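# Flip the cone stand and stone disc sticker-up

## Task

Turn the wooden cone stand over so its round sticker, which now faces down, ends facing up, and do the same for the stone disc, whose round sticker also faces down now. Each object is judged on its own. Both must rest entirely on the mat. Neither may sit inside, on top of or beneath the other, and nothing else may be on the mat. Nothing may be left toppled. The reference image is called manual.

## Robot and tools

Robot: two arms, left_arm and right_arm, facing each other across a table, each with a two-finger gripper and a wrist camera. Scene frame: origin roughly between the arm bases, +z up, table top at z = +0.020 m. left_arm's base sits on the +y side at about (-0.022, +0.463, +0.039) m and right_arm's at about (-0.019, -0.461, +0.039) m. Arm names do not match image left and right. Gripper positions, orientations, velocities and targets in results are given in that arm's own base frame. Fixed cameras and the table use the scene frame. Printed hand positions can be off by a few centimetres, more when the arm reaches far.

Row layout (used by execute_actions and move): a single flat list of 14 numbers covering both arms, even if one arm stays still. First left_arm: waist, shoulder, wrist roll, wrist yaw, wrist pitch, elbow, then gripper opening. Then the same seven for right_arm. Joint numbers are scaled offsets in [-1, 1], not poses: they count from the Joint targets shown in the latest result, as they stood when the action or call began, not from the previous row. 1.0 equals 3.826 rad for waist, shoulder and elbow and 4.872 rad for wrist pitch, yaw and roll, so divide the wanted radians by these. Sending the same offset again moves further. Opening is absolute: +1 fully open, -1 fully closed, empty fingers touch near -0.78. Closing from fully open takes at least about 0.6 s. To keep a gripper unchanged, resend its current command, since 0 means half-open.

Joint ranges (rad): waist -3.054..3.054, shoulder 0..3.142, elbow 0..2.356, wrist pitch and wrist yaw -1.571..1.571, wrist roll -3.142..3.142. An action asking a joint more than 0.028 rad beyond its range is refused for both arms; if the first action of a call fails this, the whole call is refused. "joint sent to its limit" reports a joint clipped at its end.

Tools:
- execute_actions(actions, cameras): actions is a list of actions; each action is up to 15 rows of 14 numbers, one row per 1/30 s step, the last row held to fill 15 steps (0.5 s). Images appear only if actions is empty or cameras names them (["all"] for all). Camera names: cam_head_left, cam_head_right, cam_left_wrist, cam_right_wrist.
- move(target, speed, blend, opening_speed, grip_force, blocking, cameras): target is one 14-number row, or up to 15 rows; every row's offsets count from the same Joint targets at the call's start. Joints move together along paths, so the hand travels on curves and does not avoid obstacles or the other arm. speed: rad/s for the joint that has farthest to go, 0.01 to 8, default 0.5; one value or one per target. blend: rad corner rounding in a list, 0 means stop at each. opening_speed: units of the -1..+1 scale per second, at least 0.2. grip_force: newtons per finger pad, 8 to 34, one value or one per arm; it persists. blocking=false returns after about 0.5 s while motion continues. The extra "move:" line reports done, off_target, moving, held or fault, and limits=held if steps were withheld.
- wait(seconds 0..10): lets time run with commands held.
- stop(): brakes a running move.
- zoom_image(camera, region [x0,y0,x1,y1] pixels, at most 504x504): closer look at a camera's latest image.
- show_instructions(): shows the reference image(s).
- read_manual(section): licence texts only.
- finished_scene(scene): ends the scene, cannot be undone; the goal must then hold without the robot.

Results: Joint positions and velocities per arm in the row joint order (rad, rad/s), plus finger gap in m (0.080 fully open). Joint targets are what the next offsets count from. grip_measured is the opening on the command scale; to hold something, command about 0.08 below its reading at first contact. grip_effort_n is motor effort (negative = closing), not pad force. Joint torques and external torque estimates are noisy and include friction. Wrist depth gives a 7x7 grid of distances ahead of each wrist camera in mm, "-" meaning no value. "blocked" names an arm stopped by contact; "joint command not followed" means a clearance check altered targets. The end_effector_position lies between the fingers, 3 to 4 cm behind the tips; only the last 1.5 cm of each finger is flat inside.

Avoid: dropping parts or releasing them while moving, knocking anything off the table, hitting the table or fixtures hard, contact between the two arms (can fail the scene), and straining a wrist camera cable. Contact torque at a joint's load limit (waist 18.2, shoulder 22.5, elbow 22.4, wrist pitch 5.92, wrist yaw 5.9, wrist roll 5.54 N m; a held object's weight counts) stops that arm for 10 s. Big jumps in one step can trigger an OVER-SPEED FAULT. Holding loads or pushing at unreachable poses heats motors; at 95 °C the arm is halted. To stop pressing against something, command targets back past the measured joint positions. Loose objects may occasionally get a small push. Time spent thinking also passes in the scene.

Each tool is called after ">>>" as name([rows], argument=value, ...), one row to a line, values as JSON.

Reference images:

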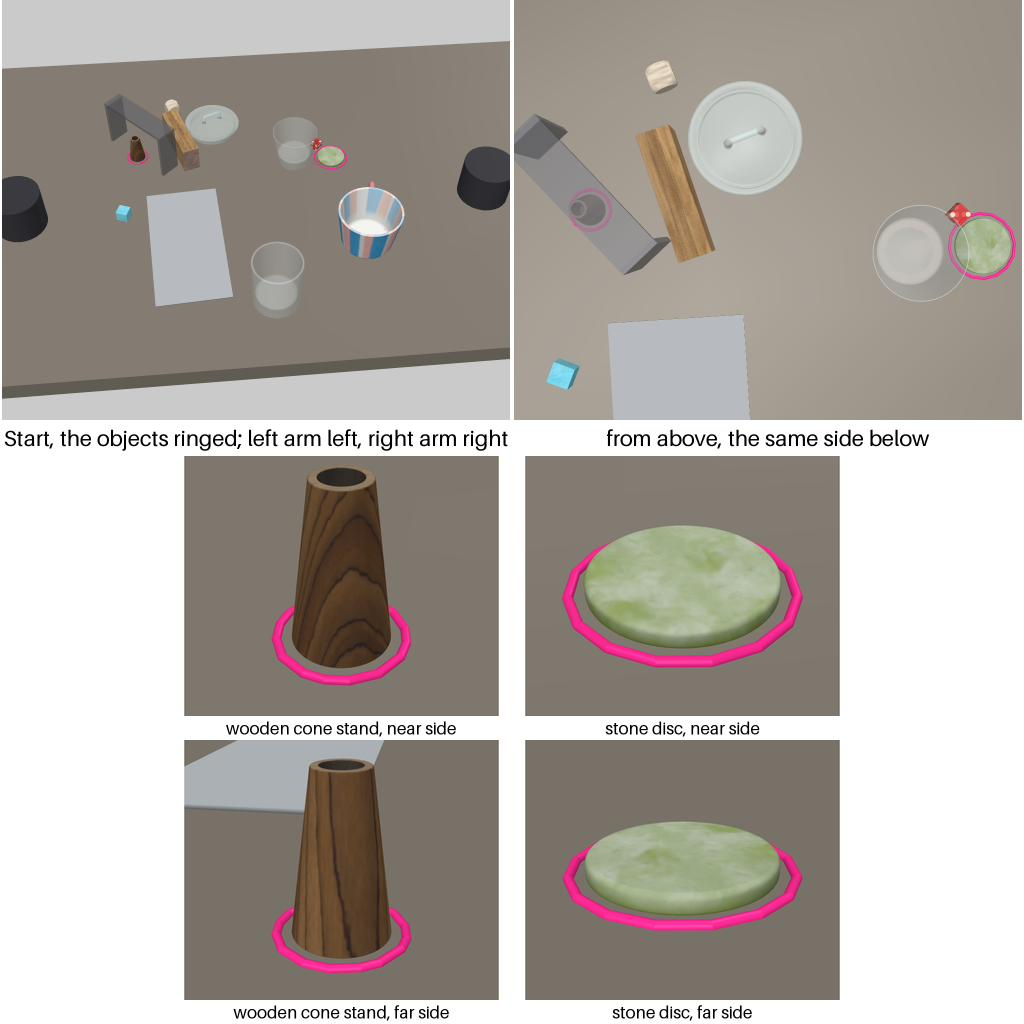

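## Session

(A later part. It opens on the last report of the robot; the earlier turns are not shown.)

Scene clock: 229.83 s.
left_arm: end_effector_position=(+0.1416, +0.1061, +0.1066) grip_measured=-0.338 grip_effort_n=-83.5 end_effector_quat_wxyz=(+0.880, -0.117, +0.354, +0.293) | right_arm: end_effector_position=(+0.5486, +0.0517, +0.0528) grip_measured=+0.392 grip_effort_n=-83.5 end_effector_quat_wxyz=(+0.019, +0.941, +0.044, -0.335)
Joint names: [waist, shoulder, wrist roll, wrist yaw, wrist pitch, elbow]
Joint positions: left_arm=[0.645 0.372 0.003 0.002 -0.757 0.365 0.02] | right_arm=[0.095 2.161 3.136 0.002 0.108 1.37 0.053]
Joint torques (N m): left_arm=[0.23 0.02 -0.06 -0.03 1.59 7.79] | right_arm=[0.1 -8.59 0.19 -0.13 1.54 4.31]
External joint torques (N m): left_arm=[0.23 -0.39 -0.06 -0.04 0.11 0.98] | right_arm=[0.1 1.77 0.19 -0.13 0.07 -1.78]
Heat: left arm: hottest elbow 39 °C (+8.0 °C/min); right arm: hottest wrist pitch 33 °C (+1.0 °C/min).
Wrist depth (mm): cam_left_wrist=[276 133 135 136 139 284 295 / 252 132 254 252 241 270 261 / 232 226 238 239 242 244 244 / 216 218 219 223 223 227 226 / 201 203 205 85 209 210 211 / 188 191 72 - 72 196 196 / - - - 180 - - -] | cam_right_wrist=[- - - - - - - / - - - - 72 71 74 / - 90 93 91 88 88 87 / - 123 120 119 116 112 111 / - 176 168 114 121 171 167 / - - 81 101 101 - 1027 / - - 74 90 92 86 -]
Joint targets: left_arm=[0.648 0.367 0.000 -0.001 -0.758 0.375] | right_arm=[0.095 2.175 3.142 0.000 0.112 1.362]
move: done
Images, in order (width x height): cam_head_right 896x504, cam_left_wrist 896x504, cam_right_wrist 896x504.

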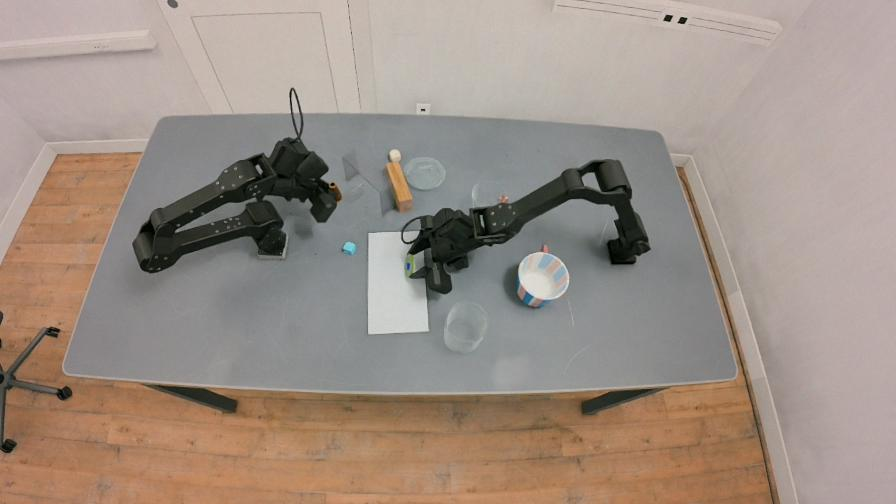

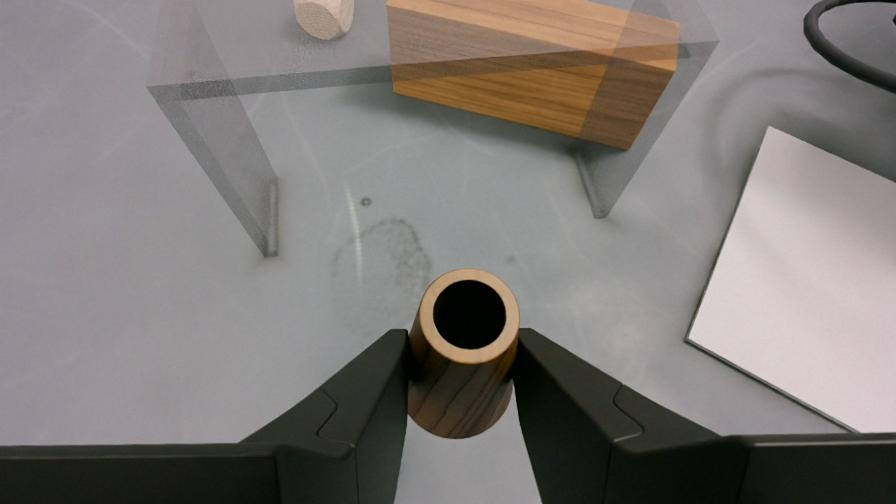

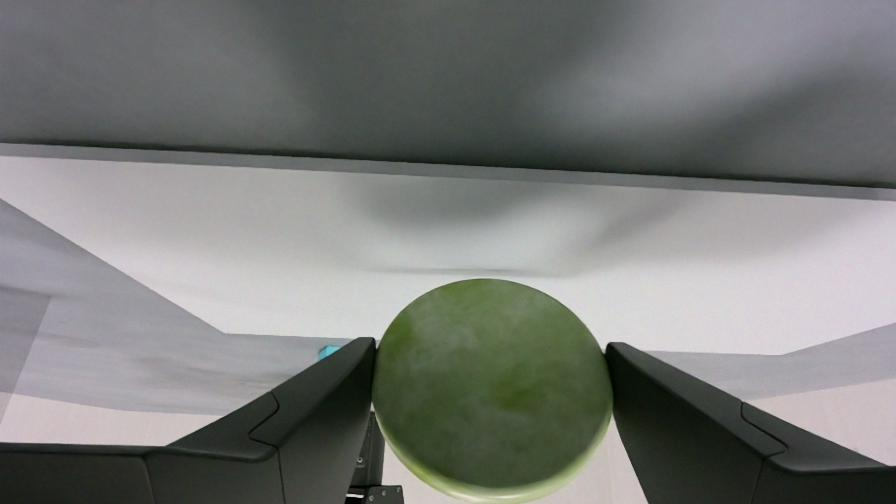

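>>> move([
  [0,0,0,0,0,0,-0.42,0,0.0055,0,0,0.0068,-0.0029,0.3],
  [0,0,0,0,0,0,-0.42,0,0.0068,0,0,-0.039,0.0175,0.36],
], speed=0.12, grip_force=[34,8], cameras=["cam_head_right","cam_right_wrist"])

>>> zoom_image(camera="cam_head_right", region=[340, 180, 540, 300])

Scene clock: 240.03 s.
left_arm: end_effector_position=(+0.1416, +0.1061, +0.1066) grip_measured=-0.338 grip_effort_n=-83.5 end_effector_quat_wxyz=(+0.880, -0.117, +0.354, +0.293) | right_arm: end_effector_position=(+0.5347, +0.0504, +0.0329) grip_measured=+0.448 grip_effort_n=-30.0 end_effector_quat_wxyz=(+0.022, +0.913, +0.043, -0.404)
Joint names: [waist, shoulder, wrist roll, wrist yaw, wrist pitch, elbow]
Joint positions: left_arm=[0.645 0.372 0.003 0.002 -0.757 0.365 0.02] | right_arm=[0.095 2.182 3.136 0.002 -0.074 1.422 0.055]
Joint torques (N m): left_arm=[0.22 0.01 -0.06 -0.03 1.59 7.8] | right_arm=[0.17 -8.34 0.15 -0.1 0.89 5.77]
External joint torques (N m): left_arm=[0.22 -0.42 -0.06 -0.03 0.09 0.95] | right_arm=[0.28 2.11 0.16 -0.12 -0.42 -0.26]
Heat: left arm: hottest elbow 40 °C (+7.1 °C/min); right arm: hottest shoulder 33 °C (+5.1 °C/min).
Wrist depth (mm): cam_left_wrist=[- 133 135 137 141 283 299 / - 132 252 253 238 266 267 / 233 227 236 238 242 242 244 / 215 218 220 223 224 226 226 / 200 203 205 - 209 209 210 / 187 192 72 - 72 197 197 / - - - 179 - - -] | cam_right_wrist=[- - - - - - - / - - - - - - - / - - 68 67 - 66 - / - 87 86 88 - 82 81 / 112 110 106 98 102 101 105 / - 140 81 159 153 124 144 / - - 76 - - 88 -]
Joint targets: left_arm=[0.648 0.367 0.000 -0.001 -0.758 0.375] | right_arm=[0.095 2.201 3.142 0.000 -0.078 1.429]
grip_force (N): 34, 8
move: done
Images, in order (width x height): cam_head_right 896x504, cam_right_wrist 896x504.

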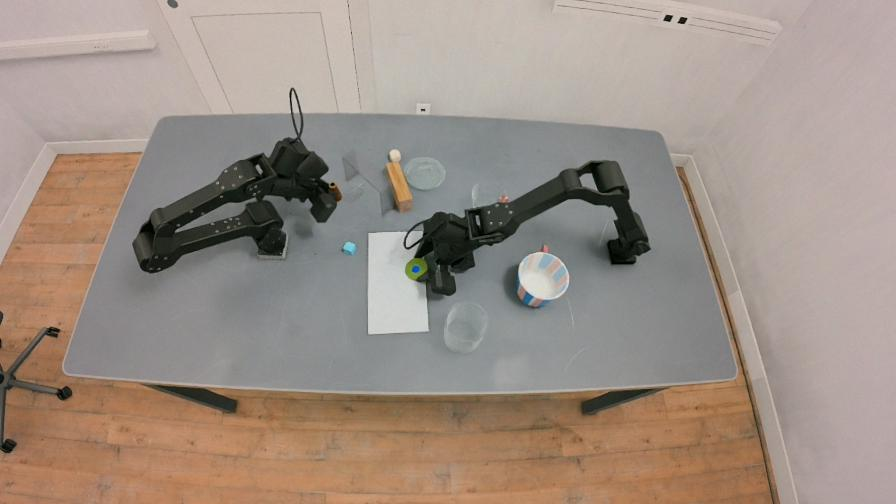

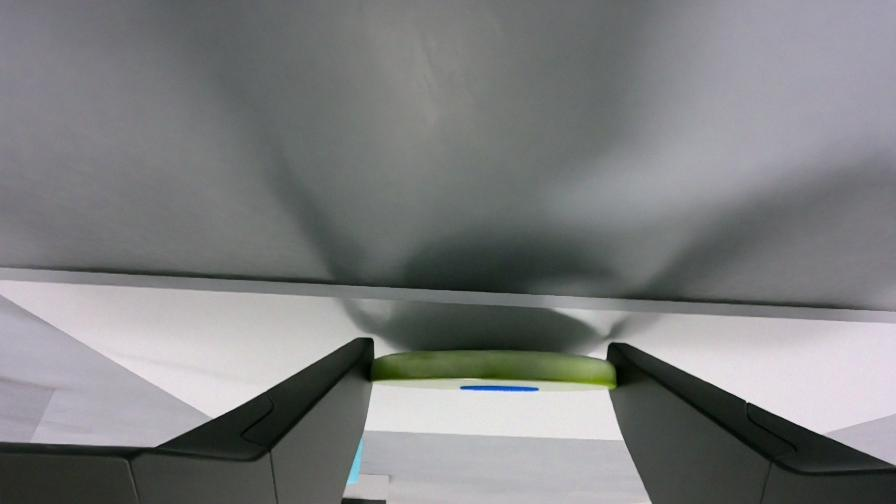

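Scaled by 2.520 from the camera's 896x504 image, which has a finer 1280x720 frame.

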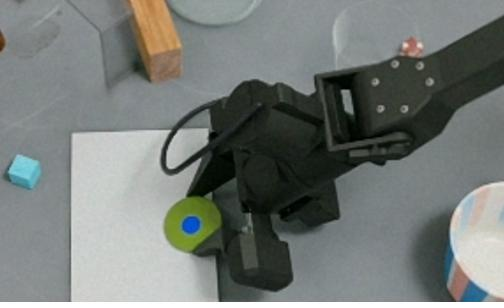

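>>> move(target=[0,0,0,0,0,0,-0.42,0,0.017,0,0,0.0025,0.0139,0.36], speed=0.1, cameras=["cam_head_right","cam_right_wrist"])

>>> zoom_image(camera="cam_head_right", region=[340, 180, 540, 300])

Scene clock: 246.70 s.
left_arm: end_effector_position=(+0.1416, +0.1061, +0.1066) grip_measured=-0.338 grip_effort_n=-83.5 end_effector_quat_wxyz=(+0.880, -0.117, +0.354, +0.293) | right_arm: end_effector_position=(+0.5477, +0.0517, +0.0275) grip_measured=+0.448 grip_effort_n=-30.5 end_effector_quat_wxyz=(+0.022, +0.915, +0.043, -0.400)
Joint names: [waist, shoulder, wrist roll, wrist yaw, wrist pitch, elbow]
Joint positions: left_arm=[0.645 0.372 0.003 0.002 -0.757 0.365 0.02] | right_arm=[0.095 2.233 3.136 0.002 -0.068 1.478 0.055]
Joint torques (N m): left_arm=[0.22 0 -0.06 -0.04 1.6 7.78] | right_arm=[0.06 -6.92 0.14 -0.15 1.31 5.41]
External joint torques (N m): left_arm=[0.21 -0.43 -0.06 -0.04 0.11 0.98] | right_arm=[0.04 3.99 0.14 -0.15 -0.05 -0.74]
Heat: left arm: hottest elbow 40 °C (+6.0 °C/min); right arm: hottest shoulder 34 °C (+5.0 °C/min).
Wrist depth (mm): cam_left_wrist=[276 133 135 137 140 146 289 / 251 132 254 252 238 257 269 / 233 188 240 241 240 246 243 / 216 216 218 224 225 225 226 / 201 203 208 - 209 209 210 / 187 191 72 109 73 198 196 / - - - 179 - - -] | cam_right_wrist=[- - - - - - - / - - - - - - - / - 65 64 - - - - / - 81 77 76 75 - - / - 101 97 88 87 91 90 / 204 130 81 122 116 91 133 / - - 76 - - 88 -]
Joint targets: left_arm=[0.648 0.367 0.000 -0.001 -0.758 0.375] | right_arm=[0.095 2.265 3.142 0.000 -0.066 1.483]
grip_force (N): 34, 8
move: off_target (right_arm); right_arm: the shoulder is farthest, 0.033 rad from its target
Images, in order (width x height): cam_head_right 896x504, cam_right_wrist 896x504.

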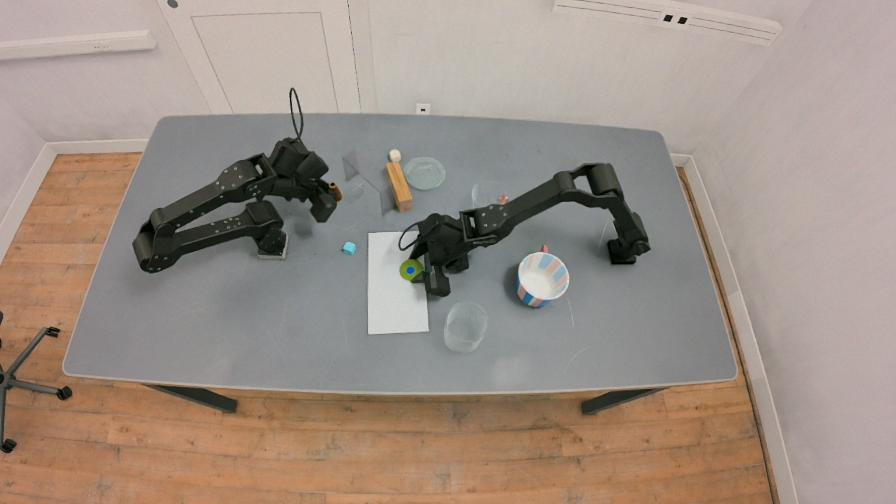

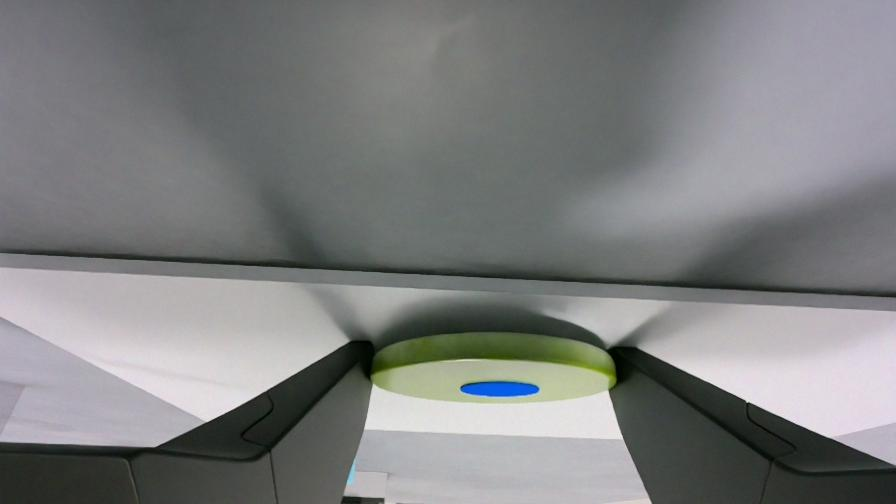

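Scaled by 2.520 from the camera's 896x504 image, which has a finer 1280x720 frame.

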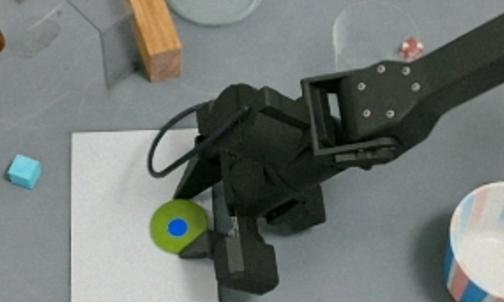

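>>> move([
  [0,0,0,0,0,0,-0.42,0,-0.0055,0,0,0,0,0.36],
  [0,0,0,0,0,0,-0.42,0,-0.0055,0,0,0,0,1],
  [0,0,0,0,0,0,-0.42,0,-0.0745,0,0,-0.0191,-0.0507,1],
  [-0.1694,0,0,0,0,0,-0.42,-0.1294,-0.2598,-0.6448,0,-0.2061,-0.0366,1],
  [-0.1694,0.2331,0,0,0.117,0.0842,-0.42,-0.1294,-0.2598,-0.6448,0,-0.2061,-0.0366,1],
], speed=[0.2,0.3,0.3,1.3,0.8], opening_speed=0.8, cameras=["cam_head_right","cam_left_wrist"])

>>> zoom_image(camera="cam_head_right", region=[340, 180, 540, 300])

Scene clock: 272.27 s.
left_arm: end_effector_position=(+0.3351, +0.0004, +0.1239) grip_measured=-0.338 grip_effort_n=-83.5 end_effector_quat_wxyz=(+0.929, +0.000, +0.369, +0.000) | right_arm: end_effector_position=(+0.2776, -0.1163, +0.2436) grip_measured=+0.997 grip_effort_n=14.7 end_effector_quat_wxyz=(+0.856, +0.098, +0.477, -0.174)
Joint names: [waist, shoulder, wrist roll, wrist yaw, wrist pitch, elbow]
Joint positions: left_arm=[0.002 1.252 0.003 0.002 -0.192 0.687 0.02] | right_arm=[-0.396 1.281 0.005 0.001 -1.068 1.332 0.08]
Joint torques (N m): left_arm=[-0.18 -3.44 -0.06 -0.02 1.84 7.55] | right_arm=[-0.28 -5.35 -0.16 -0.13 0.94 6.44]
External joint torques (N m): left_arm=[-0.18 0.9 -0.06 -0.03 0.33 0.79] | right_arm=[-0.31 -1.2 -0.16 -0.13 -0.23 0.13]
Motor temperatures (°C): left_arm=[27 25 32 33 37 41] | right_arm=[26 34 28 31 33 30]
Heat: left arm: hottest elbow 41 °C (+3.0 °C/min); right arm: hottest shoulder 34 °C (+4.0 °C/min).
Wrist depth (mm): cam_left_wrist=[292 293 297 301 306 299 316 / 266 272 277 276 279 283 - / 247 247 245 254 257 261 260 / 230 230 233 237 238 240 243 / 214 215 218 - 219 221 222 / 202 204 72 108 72 206 208 / - - - 188 - - -] | cam_right_wrist=[394 390 383 - 380 - - / 373 375 - - - - - / 364 359 - 351 - - - / - - - - - - - / - - 334 - - - - / - 74 94 - - 89 73 / - 70 307 - - 84 -]
Joint targets: left_arm=[0.000 1.259 0.000 0.000 -0.188 0.697] | right_arm=[-0.400 1.272 0.000 0.000 -1.070 1.342]
grip_force (N): 34, 8
move: done
Images, in order (width x height): cam_head_right 896x504, cam_left_wrist 896x504.

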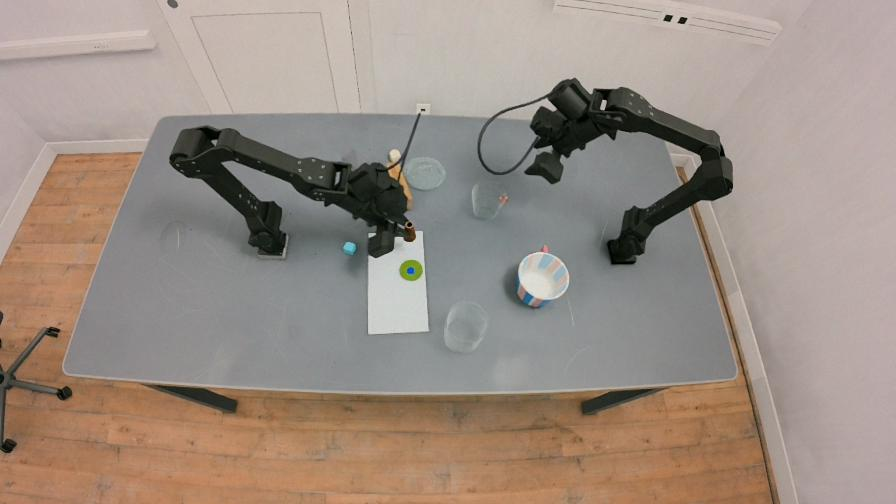

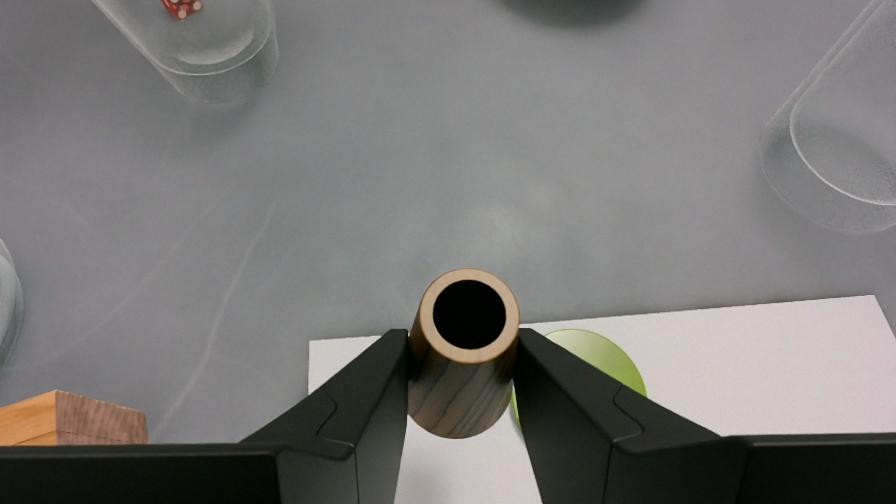

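Scaled by 2.520 from the camera's 896x504 image, which has a finer 1280x720 frame.

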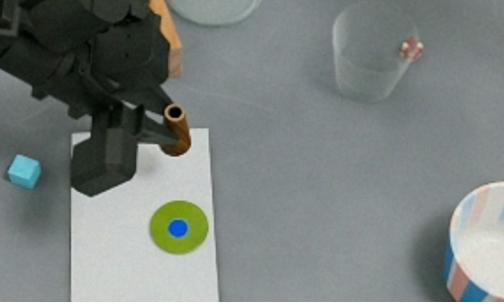

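>>> move(target=[0.019,0.0387,0,0,0.0846,-0.069,-0.42,0,0,0,0,0,0,1], speed=0.2, cameras=["cam_head_right","cam_left_wrist"])

>>> zoom_image(camera="cam_head_right", region=[340, 180, 540, 300])

Scene clock: 281.97 s.
left_arm: end_effector_position=(+0.3284, +0.0164, +0.0545) grip_measured=-0.338 grip_effort_n=-83.5 end_effector_quat_wxyz=(+0.935, -0.010, +0.354, +0.021) | right_arm: end_effector_position=(+0.2776, -0.1163, +0.2436) grip_measured=+0.997 grip_effort_n=14.7 end_effector_quat_wxyz=(+0.856, +0.098, +0.477, -0.174)
Joint names: [waist, shoulder, wrist roll, wrist yaw, wrist pitch, elbow]
Joint positions: left_arm=[0.053 1.396 0.003 0.008 0.225 0.447 0.02] | right_arm=[-0.396 1.281 0.005 0.001 -1.068 1.332 0.08]
Joint torques (N m): left_arm=[1.53 -3 -0.05 -0.21 1.63 4.19] | right_arm=[-0.26 -5.69 -0.15 -0.11 0.94 6.39]
External joint torques (N m): left_arm=[1.52 1.42 -0.05 -0.21 0.09 -1.59] | right_arm=[-0.26 -1.48 -0.15 -0.1 -0.25 0.01]
Heat: left arm: hottest elbow 40 °C (+1.0 °C/min); right arm: hottest shoulder 33 °C (+1.0 °C/min).
Wrist depth (mm): cam_left_wrist=[209 211 212 211 218 222 225 / 190 190 193 194 198 200 202 / - 173 176 178 179 179 184 / 159 160 163 164 166 164 166 / 148 149 150 85 148 145 150 / 138 141 72 114 73 136 142 / - - - 128 - - -] | cam_right_wrist=[393 384 380 394 - - - / 378 370 365 - - - - / 360 365 363 360 355 351 358 / - - - - - - - / 343 - - - - - 340 / - 74 88 - 315 89 78 / - 70 - - - 84 -]
Joint targets: left_arm=[0.072 1.407 0.000 -0.001 0.224 0.433] | right_arm=[-0.400 1.272 0.000 0.000 -1.070 1.342]
grip_force (N): 34, 8
move: done
Images, in order (width x height): cam_head_right 896x504, cam_left_wrist 896x504.

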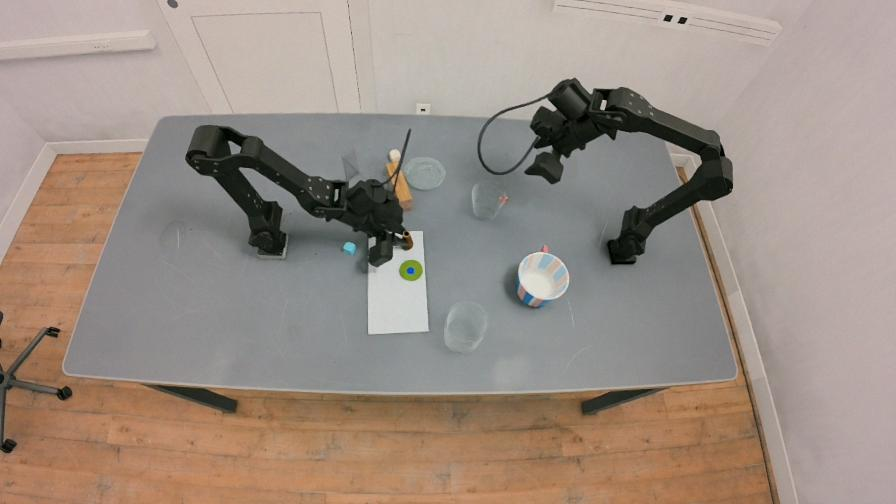

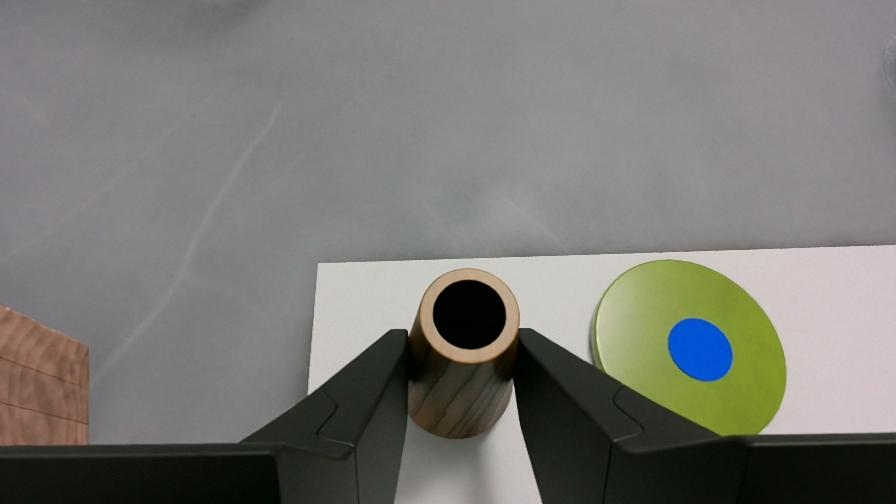

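Scaled by 2.520 from the camera's 896x504 image, which has a finer 1280x720 frame.

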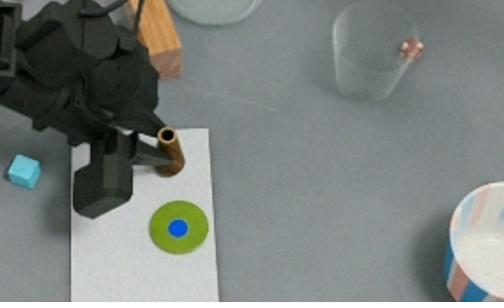

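>>> move([
  [-0.0089,0,0,0,0,0,-0.42,0,0,0,0,0,0,1],
  [-0.0089,0.0112,0,0,0.0133,-0.0058,-0.42,0,0,0,0,0,0,1],
], speed=0.1, cameras=["cam_left_wrist"])

Scene clock: 289.77 s.
left_arm: end_effector_position=(+0.3294, +0.0131, +0.0458) grip_measured=-0.338 grip_effort_n=-83.5 end_effector_quat_wxyz=(+0.936, -0.006, +0.352, +0.018) | right_arm: end_effector_position=(+0.2776, -0.1163, +0.2436) grip_measured=+0.997 grip_effort_n=14.7 end_effector_quat_wxyz=(+0.856, +0.098, +0.477, -0.174)
Joint names: [waist, shoulder, wrist roll, wrist yaw, wrist pitch, elbow]
Joint positions: left_arm=[0.041 1.435 0.002 0.002 0.291 0.425 0.02] | right_arm=[-0.396 1.281 0.005 0.001 -1.068 1.332 0.08]
Joint torques (N m): left_arm=[-0.2 -2.7 -0.05 -0.04 1.51 3.94] | right_arm=[-0.43 -5.57 -0.15 -0.11 0.91 6.4]
External joint torques (N m): left_arm=[-0.18 1.77 -0.05 -0.04 -0.02 -1.57] | right_arm=[-0.43 -1.36 -0.16 -0.11 -0.28 0.02]
Heat: left arm: hottest elbow 39 °C (+0.0 °C/min); right arm: hottest shoulder 33 °C (+1.0 °C/min).
Wrist depth (mm): cam_left_wrist=[198 201 202 204 208 210 214 / 180 181 182 184 187 190 193 / 163 166 167 168 170 173 174 / 153 154 154 154 154 154 156 / 140 141 142 85 140 136 142 / 130 131 78 102 72 127 132 / - - - 121 - - -] | cam_right_wrist=[389 388 383 396 - - - / 378 369 - - - - 919 / 364 358 - - 355 344 - / - - 352 - - 333 - / - - - 332 - - - / - 75 88 - - 89 72 / - 70 - - - 84 -]
Joint targets: left_arm=[0.038 1.450 0.000 -0.001 0.289 0.411] | right_arm=[-0.400 1.272 0.000 0.000 -1.070 1.342]
grip_force (N): 34, 8
move: done
Images, in order (width x height): cam_left_wrist 896x504.

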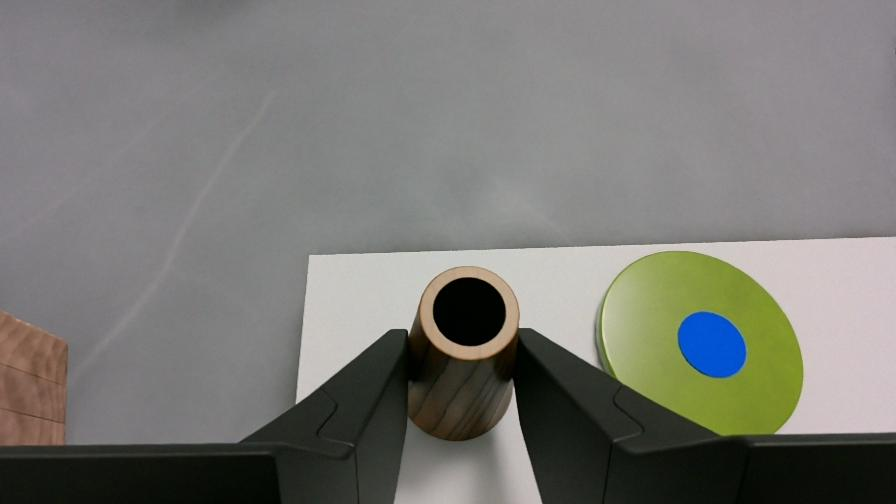

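>>> move([
  [0,-0.0515,0,0,-0.0706,0.0384,-0.42,0,0,0,0,0,0,1],
  [0,0.1064,0,0,-0.0686,0.1937,-0.42,0,0,0,0,0,0,1],
  [0,0.1437,0,0,-0.0193,0.1662,-0.42,0,0,0,0,0,0,1],
], speed=[0.4,0.5,0.15], cameras=["cam_left_wrist","cam_head_right"])

Scene clock: 312.87 s.
left_arm: end_effector_position=(+0.4864, +0.0195, +0.0489) grip_measured=-0.338 grip_effort_n=-83.5 end_effector_quat_wxyz=(+0.938, -0.006, +0.346, +0.018) | right_arm: end_effector_position=(+0.2776, -0.1163, +0.2436) grip_measured=+0.997 grip_effort_n=14.7 end_effector_quat_wxyz=(+0.856, +0.098, +0.477, -0.174)
Joint names: [waist, shoulder, wrist roll, wrist yaw, wrist pitch, elbow]
Joint positions: left_arm=[0.041 1.97 0.002 0.002 0.199 1.064 0.02] | right_arm=[-0.396 1.281 0.005 0.001 -1.068 1.332 0.08]
Joint torques (N m): left_arm=[-0.2 -5.5 -0.05 -0.03 1.41 3.99] | right_arm=[-0.28 -5.54 -0.14 -0.13 0.95 6.36]
External joint torques (N m): left_arm=[-0.27 3.45 -0.05 -0.02 -0.13 -1.93] | right_arm=[-0.25 -1.36 -0.14 -0.14 -0.22 0.04]
Motor temperatures (°C): left_arm=[27 28 32 33 36 36] | right_arm=[26 32 28 30 32 33]
Heat: left arm: hottest elbow 36 °C (-4.0 °C/min); right arm: hottest elbow 33 °C (+3.0 °C/min).
Wrist depth (mm): cam_left_wrist=[196 198 198 205 204 184 160 / - 178 177 181 184 185 188 / 162 162 164 165 167 169 170 / 149 151 151 152 153 155 158 / 138 139 141 - 142 143 144 / 127 129 78 - 72 133 135 / - - - 122 - - -] | cam_right_wrist=[221 241 370 386 375 383 - / 227 203 258 - 378 - - / 247 263 - 369 - 358 - / 354 - - - - - 339 / - - - 339 - 328 - / - 75 94 - - 89 72 / - 70 310 308 - 84 -]
Joint targets: left_arm=[0.038 2.000 0.000 -0.001 0.195 1.047] | right_arm=[-0.400 1.272 0.000 0.000 -1.070 1.342]
grip_force (N): 34, 8
move: done
Images, in order (width x height): cam_head_right 896x504, cam_left_wrist 896x504.

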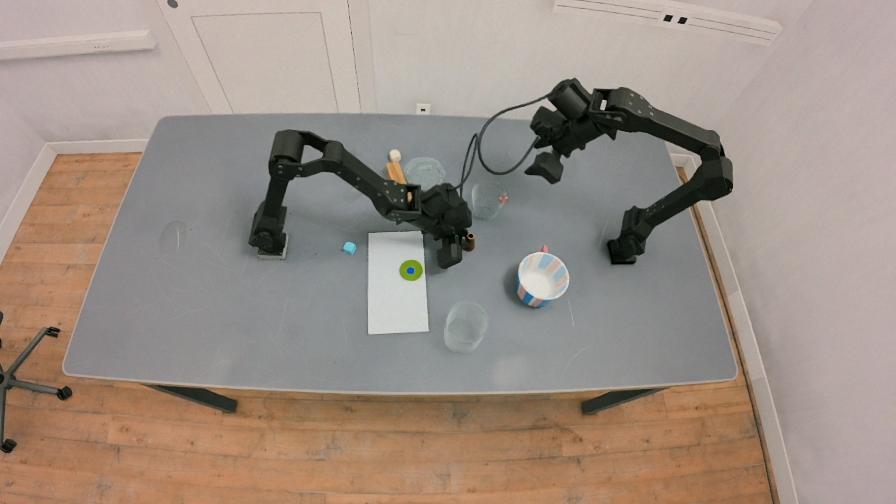

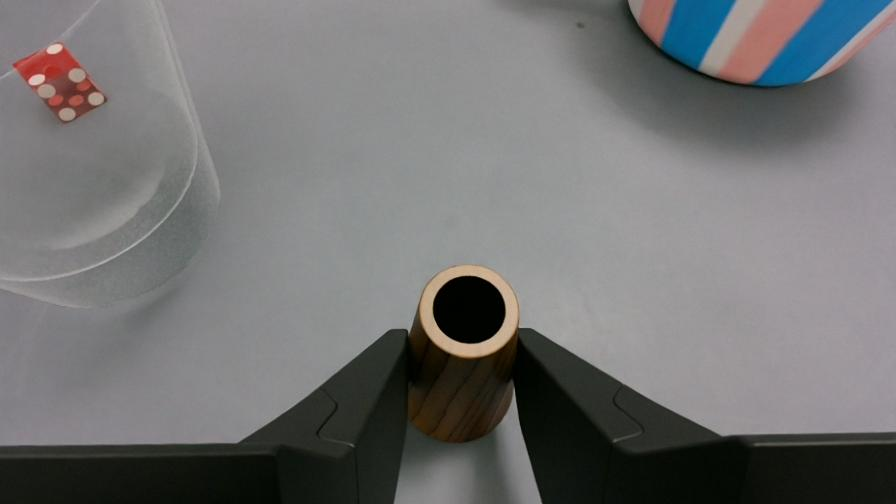

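>>> move([
  [0,-0.0374,0,0,-0.0493,0.0274,-0.42,0,0,0,0,0,0,1],
  [-0.172,-0.0923,0,0,-0.0398,-0.0395,-0.42,0,0,0,0,0,0,1],
  [-0.172,-0.0494,0,0,0.0166,-0.0695,-0.42,0,0,0,0,0,0,1],
], speed=[0.4,0.6,0.15], cameras=["cam_left_wrist","cam_head_right"])

Scene clock: 344.10 s.
left_arm: end_effector_position=(+0.3466, -0.2477, +0.0463) grip_measured=-0.338 grip_effort_n=-83.5 end_effector_quat_wxyz=(+0.892, +0.107, +0.332, -0.287) | right_arm: end_effector_position=(+0.2776, -0.1163, +0.2436) grip_measured=+0.997 grip_effort_n=14.7 end_effector_quat_wxyz=(+0.856, +0.098, +0.477, -0.174)
Joint names: [waist, shoulder, wrist roll, wrist yaw, wrist pitch, elbow]
Joint positions: left_arm=[-0.62 1.788 0.002 0.002 0.279 0.796 0.02] | right_arm=[-0.396 1.281 0.005 0.001 -1.068 1.332 0.08]
Joint torques (N m): left_arm=[0 -4.54 -0.05 -0.02 1.47 3.91] | right_arm=[-0.38 -5.5 -0.12 -0.13 0.9 6.43]
External joint torques (N m): left_arm=[-0.01 2.69 -0.05 -0.02 -0.05 -1.64] | right_arm=[-0.37 -1.39 -0.13 -0.13 -0.3 0.09]
Heat: left arm: hottest wrist pitch 36 °C (-1.0 °C/min); right arm: hottest elbow 34 °C (+2.0 °C/min).
Wrist depth (mm): cam_left_wrist=[195 200 200 202 - 948 - / 177 174 176 181 186 - 853 / 161 162 164 165 165 - - / 148 151 151 153 153 154 915 / 138 139 141 - 141 143 143 / 128 126 78 - 72 133 135 / - - - 122 - - -] | cam_right_wrist=[385 391 378 - 388 - - / 376 374 - - - - - / 363 364 - - - 362 - / - - - - - 338 - / - - - 341 - - - / - 74 88 323 - 89 72 / - 70 311 298 - 84 -]
Joint targets: left_arm=[-0.620 1.811 0.000 0.000 0.276 0.781] | right_arm=[-0.400 1.272 0.000 0.000 -1.070 1.342]
grip_force (N): 34, 8
move: done
Images, in order (width x height): cam_head_right 896x504, cam_left_wrist 896x504.

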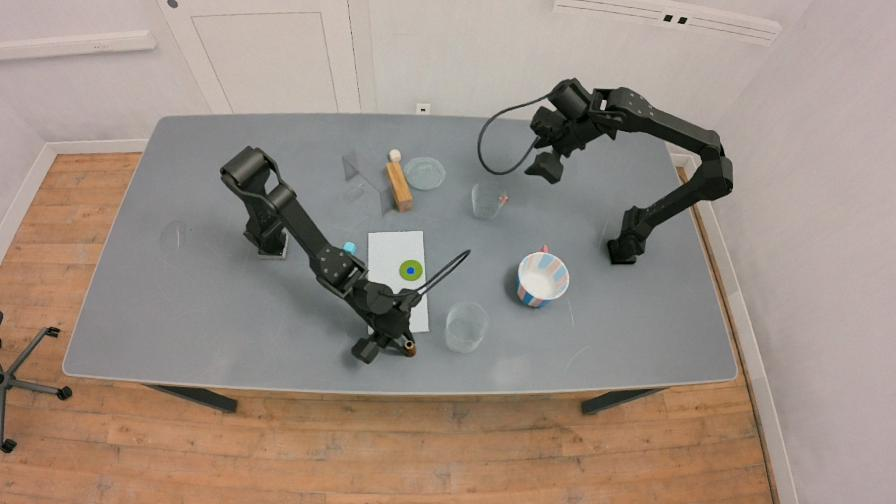

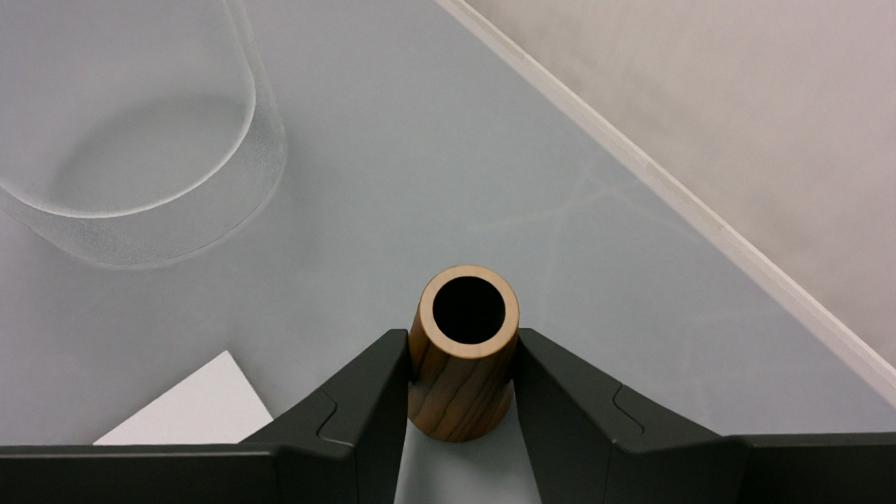

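>>> move([
  [0,-0.004,0,0,0,0,-0.42,0,0,0,0,0,0,1],
  [0,-0.004,0,0,0,0,0.3,0,0,0,0,0,0,1],
  [0,-0.1106,0,0,-0.0599,-0.0332,0.3,0,0,0,0,0,0,1],
  [0,-0.0643,0,0,-0.2664,0.1584,0.3,0,0,0,0,0,0,1],
  [0,0.12,0,0,-0.3563,0.3604,0.3,0,0,0,0,0,0,1],
], speed=[0.2,0.4,0.4,1,0.8], blend=[0,0,0.05,0.1,0], opening_speed=1.0, cameras=["cam_left_wrist","cam_head_right"])

Scene clock: 357.77 s.
left_arm: end_effector_position=(+0.3571, -0.2552, +0.1231) grip_measured=+0.297 grip_effort_n=15.1 end_effector_quat_wxyz=(+0.675, +0.215, +0.671, -0.218) | right_arm: end_effector_position=(+0.2776, -0.1163, +0.2436) grip_measured=+0.997 grip_effort_n=14.7 end_effector_quat_wxyz=(+0.856, +0.098, +0.477, -0.174)
Joint names: [waist, shoulder, wrist roll, wrist yaw, wrist pitch, elbow]
Joint positions: left_arm=[-0.62 2.258 0.002 0.002 -1.458 2.153 0.048] | right_arm=[-0.396 1.281 0.005 0.001 -1.068 1.332 0.08]
Joint torques (N m): left_arm=[0.05 -9.35 -0.04 -0.03 0.5 6.51] | right_arm=[-0.32 -5.5 -0.17 -0.11 0.9 6.41]
External joint torques (N m): left_arm=[0.12 1.28 -0.05 -0.03 0.14 0.77] | right_arm=[-0.33 -1.34 -0.17 -0.11 -0.29 0.06]
Heat: left arm: hottest wrist pitch 36 °C (-1.0 °C/min); right arm: hottest elbow 34 °C (+1.0 °C/min).
Wrist depth (mm): cam_left_wrist=[164 166 168 169 170 998 1017 / 173 174 178 178 179 1033 1088 / 182 184 184 186 190 192 1155 / 192 194 195 201 200 204 1224 / 204 203 203 209 210 216 1271 / 212 - 84 228 94 84 240 / - - 231 240 236 71 -] | cam_right_wrist=[390 390 380 393 - 391 933 / 378 375 - 391 - - - / 364 - - - - - - / 350 - 342 - 353 - - / - - 339 - - - - / - 75 88 317 - 89 72 / - 70 - - - 85 -]
Joint targets: left_arm=[-0.620 2.270 0.000 0.000 -1.460 2.160] | right_arm=[-0.400 1.272 0.000 0.000 -1.070 1.342]
grip_force (N): 34, 8
move: done
Images, in order (width x height): cam_head_right 896x504, cam_left_wrist 896x504.

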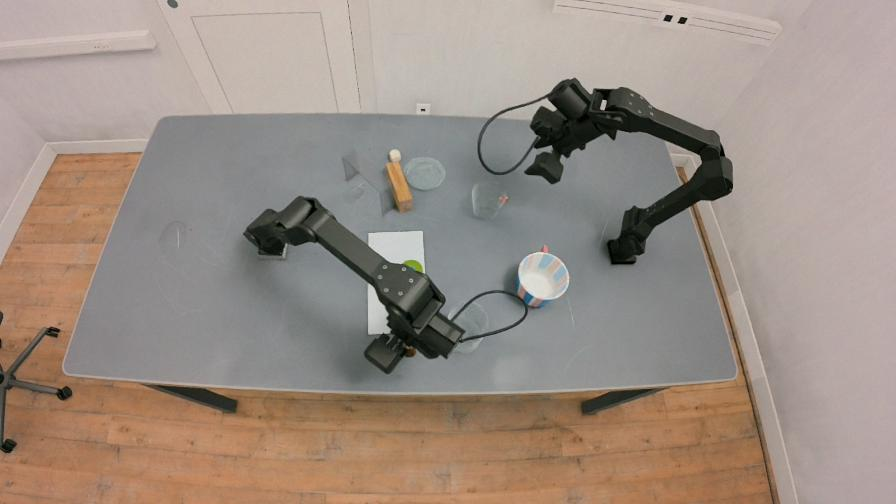

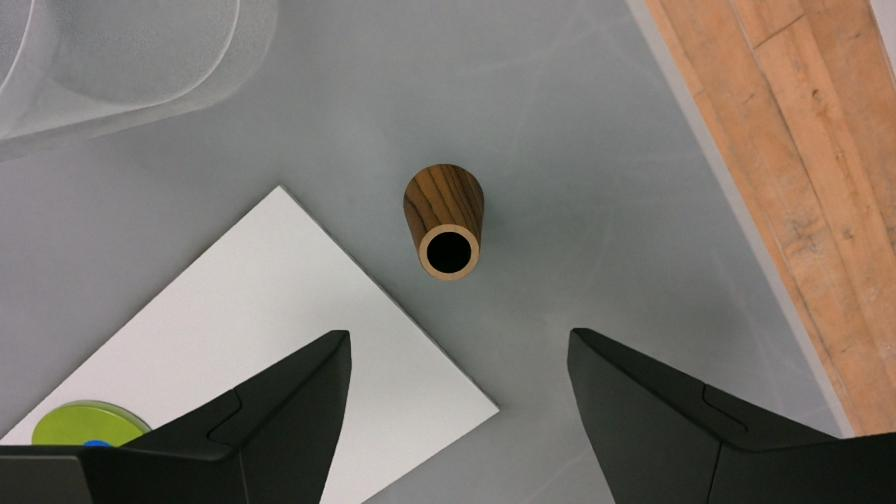

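>>> move([
  [0,0.0139,0,0,-0.008,0.0238,0.3,0,0,0,0,0,0,1],
  [0,0.0094,0,0,0.0359,-0.0366,0.3,0,0,0,0,0,0,1],
  [0,0.0094,0,0,0.0359,-0.0366,-0.44,0,0,0,0,0,0,1],
  [0,-0.0413,0,0,0.0505,-0.0089,-0.44,0,0,0,0,0,0,1],
  [0,-0.1396,0,0,0.4774,-0.4156,-0.44,0,0,0,0,0,0,1],
], speed=[0.3,0.3,0.3,0.5,0.9], opening_speed=1.0, cameras=["cam_left_wrist"])

Scene clock: 380.73 s.
left_arm: end_effector_position=(+0.3459, -0.2469, +0.0955) grip_measured=-0.405 grip_effort_n=-83.5 end_effector_quat_wxyz=(+0.941, +0.047, +0.146, -0.301) | right_arm: end_effector_position=(+0.2776, -0.1163, +0.2436) grip_measured=+0.997 grip_effort_n=14.7 end_effector_quat_wxyz=(+0.856, +0.098, +0.477, -0.174)
Joint names: [waist, shoulder, wrist roll, wrist yaw, wrist pitch, elbow]
Joint positions: left_arm=[-0.62 1.746 0 0 0.862 0.577 0.017] | right_arm=[-0.396 1.281 0.005 0.001 -1.068 1.332 0.08]
Joint torques (N m): left_arm=[0.01 -7.25 0.02 0.02 2.13 4.24] | right_arm=[-0.49 -5.59 -0.17 -0.13 0.92 6.26]
External joint torques (N m): left_arm=[0 -0.76 0.02 0.02 0.37 -0.91] | right_arm=[-0.49 -1.5 -0.17 -0.12 -0.29 -0.08]
Motor temperatures (°C): left_arm=[27 36 32 33 35 34] | right_arm=[26 32 28 30 32 35]
Heat: left arm: hottest shoulder 36 °C (+8.0 °C/min); right arm: hottest elbow 35 °C (+2.0 °C/min).
Wrist depth (mm): cam_left_wrist=[- - - 1399 - - - / 441 431 - - - 829 - / 314 330 335 1537 - - - / 268 269 273 - - - - / 233 234 230 - 230 - - / 195 196 78 107 72 1165 - / - - - 175 - - -] | cam_right_wrist=[386 391 380 376 - 381 - / 375 374 372 - - - - / 362 - - - 358 - - / 352 - - - 341 - - / - - - - 339 - - / - 75 94 - - 89 72 / - 70 - 315 - 84 -]
Joint targets: left_arm=[-0.620 1.736 0.000 -0.001 0.865 0.570] | right_arm=[-0.400 1.272 0.000 0.000 -1.070 1.342]
grip_force (N): 34, 8
move: done
Images, in order (width x height): cam_left_wrist 896x504.

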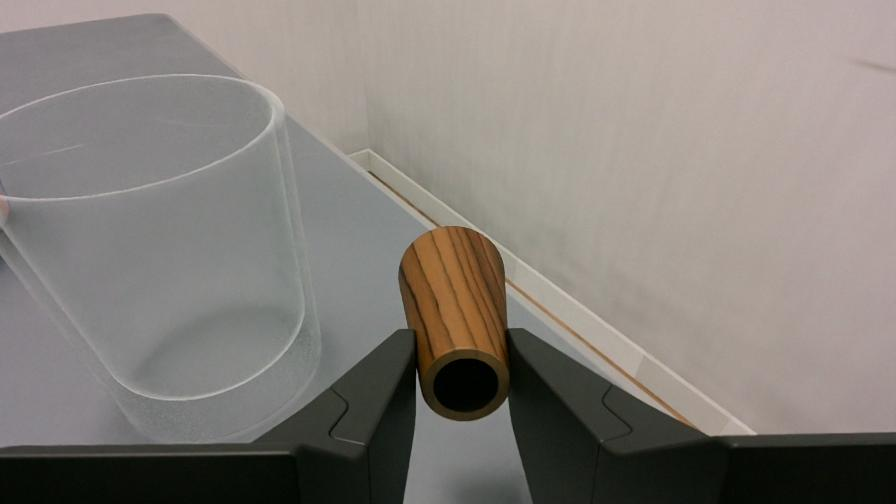

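>>> move(target=[0,0.0912,0,0,0.079,-0.0091,-0.44,0,0,0,0,0,0,1], speed=0.2, cameras=["cam_left_wrist"])

Scene clock: 392.07 s.
left_arm: end_effector_position=(+0.3466, -0.2475, +0.0313) grip_measured=-0.405 grip_effort_n=-83.5 end_effector_quat_wxyz=(+0.943, +0.043, +0.135, -0.302) | right_arm: end_effector_position=(+0.2776, -0.1163, +0.2436) grip_measured=+0.997 grip_effort_n=14.7 end_effector_quat_wxyz=(+0.856, +0.098, +0.477, -0.174)
Joint names: [waist, shoulder, wrist roll, wrist yaw, wrist pitch, elbow]
Joint positions: left_arm=[-0.62 2.073 0 0 1.249 0.54 0.017] | right_arm=[-0.396 1.281 0.005 0.001 -1.068 1.332 0.08]
Joint torques (N m): left_arm=[0.04 -5.55 0.02 0.02 1.95 2.8] | right_arm=[-0.39 -5.54 -0.18 -0.12 0.9 6.47]
External joint torques (N m): left_arm=[0.11 1.6 0.01 0.01 0.17 -0.59] | right_arm=[-0.38 -1.38 -0.18 -0.12 -0.3 0.1]
Heat: left arm: hottest wrist pitch 37 °C (+2.0 °C/min); right arm: hottest elbow 35 °C (+1.0 °C/min).
Wrist depth (mm): cam_left_wrist=[395 395 - - - - - / 290 291 291 - - - - / 230 220 233 222 - - 870 / 169 177 172 129 180 1120 - / 151 148 149 107 150 151 - / 126 126 78 106 91 129 130 / - - - 112 - - -] | cam_right_wrist=[389 391 378 391 - - 374 / 378 373 - - 368 - - / 363 363 - - - 351 - / - 350 347 349 - - - / - 339 - 326 - 330 332 / - 75 88 322 - 89 72 / - 70 - - 309 84 -]
Joint targets: left_arm=[-0.620 2.085 0.000 -0.001 1.250 0.535] | right_arm=[-0.400 1.272 0.000 0.000 -1.070 1.342]
grip_force (N): 34, 8
move: done
Images, in order (width x height): cam_left_wrist 896x504.

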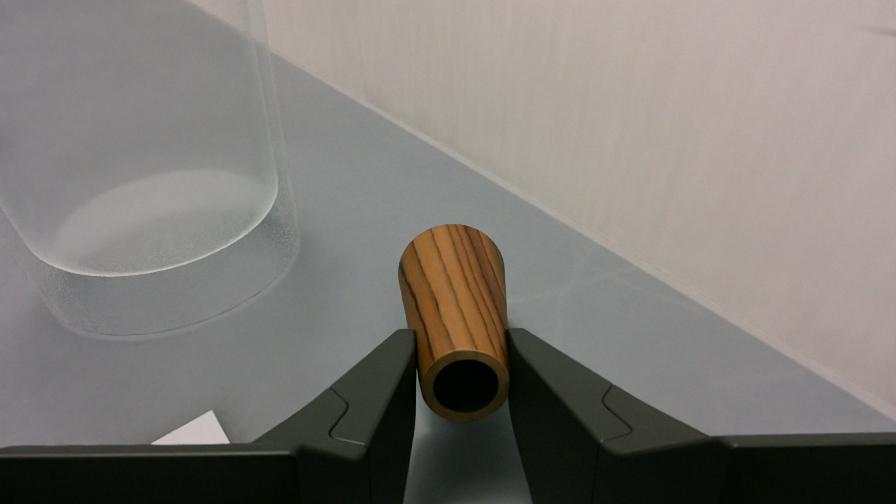

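>>> move(target=[0,0.0165,0,0,0.0121,0.001,-0.42,0,0,0,0,0,0,1], speed=0.08, grip_force=[8,8], cameras=["cam_left_wrist"])

Scene clock: 398.53 s.
left_arm: end_effector_position=(+0.3455, -0.2467, +0.0182) grip_measured=-0.364 grip_effort_n=-32.3 end_effector_quat_wxyz=(+0.943, +0.044, +0.136, -0.302) | right_arm: end_effector_position=(+0.2776, -0.1163, +0.2436) grip_measured=+0.997 grip_effort_n=14.7 end_effector_quat_wxyz=(+0.856, +0.098, +0.477, -0.174)
Joint names: [waist, shoulder, wrist roll, wrist yaw, wrist pitch, elbow]
Joint positions: left_arm=[-0.62 2.136 0 0 1.308 0.54 0.019] | right_arm=[-0.396 1.281 0.005 0.001 -1.068 1.332 0.08]
Joint torques (N m): left_arm=[0.02 -5.53 0.02 0.02 1.97 2.93] | right_arm=[-0.54 -5.53 -0.16 -0.12 0.94 6.28]
External joint torques (N m): left_arm=[0.02 1.59 0.02 0.02 0.23 -0.04] | right_arm=[-0.53 -1.4 -0.16 -0.12 -0.23 -0.02]
Heat: left arm: hottest wrist pitch 37 °C (+2.0 °C/min); right arm: hottest elbow 35 °C (+1.0 °C/min).
Wrist depth (mm): cam_left_wrist=[317 384 - 1370 - - - / 254 240 258 247 - - - / - 193 194 205 188 - - / 154 156 157 - 159 154 - / 129 130 131 100 132 133 128 / - 111 78 97 72 117 114 / - - - 99 - - -] | cam_right_wrist=[392 391 368 - - - - / 378 374 381 370 373 - 373 / 363 357 369 358 354 - 352 / - - - 351 - - - / - - 317 - - - - / - 74 88 - - 89 73 / - 70 - - 308 84 -]
Joint targets: left_arm=[-0.620 2.148 0.000 -0.001 1.309 0.539] | right_arm=[-0.400 1.272 0.000 0.000 -1.070 1.342]
grip_force (N): 8, 8
move: done
Images, in order (width x height): cam_left_wrist 896x504.

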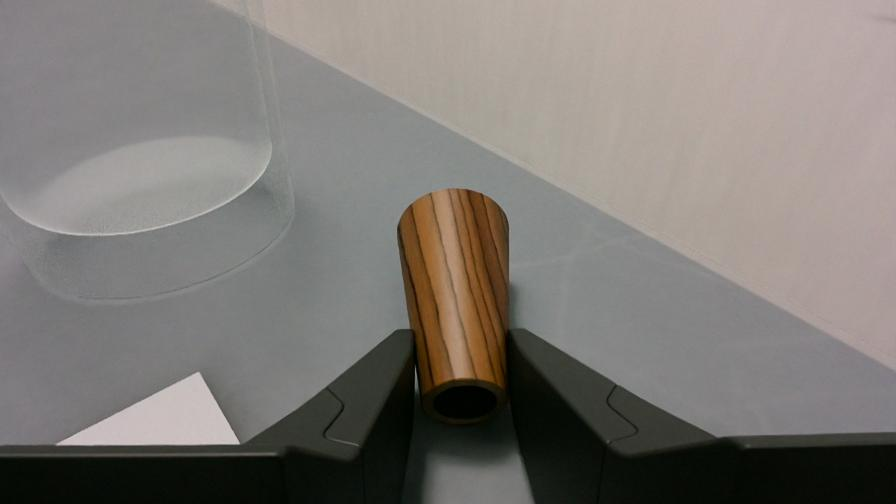

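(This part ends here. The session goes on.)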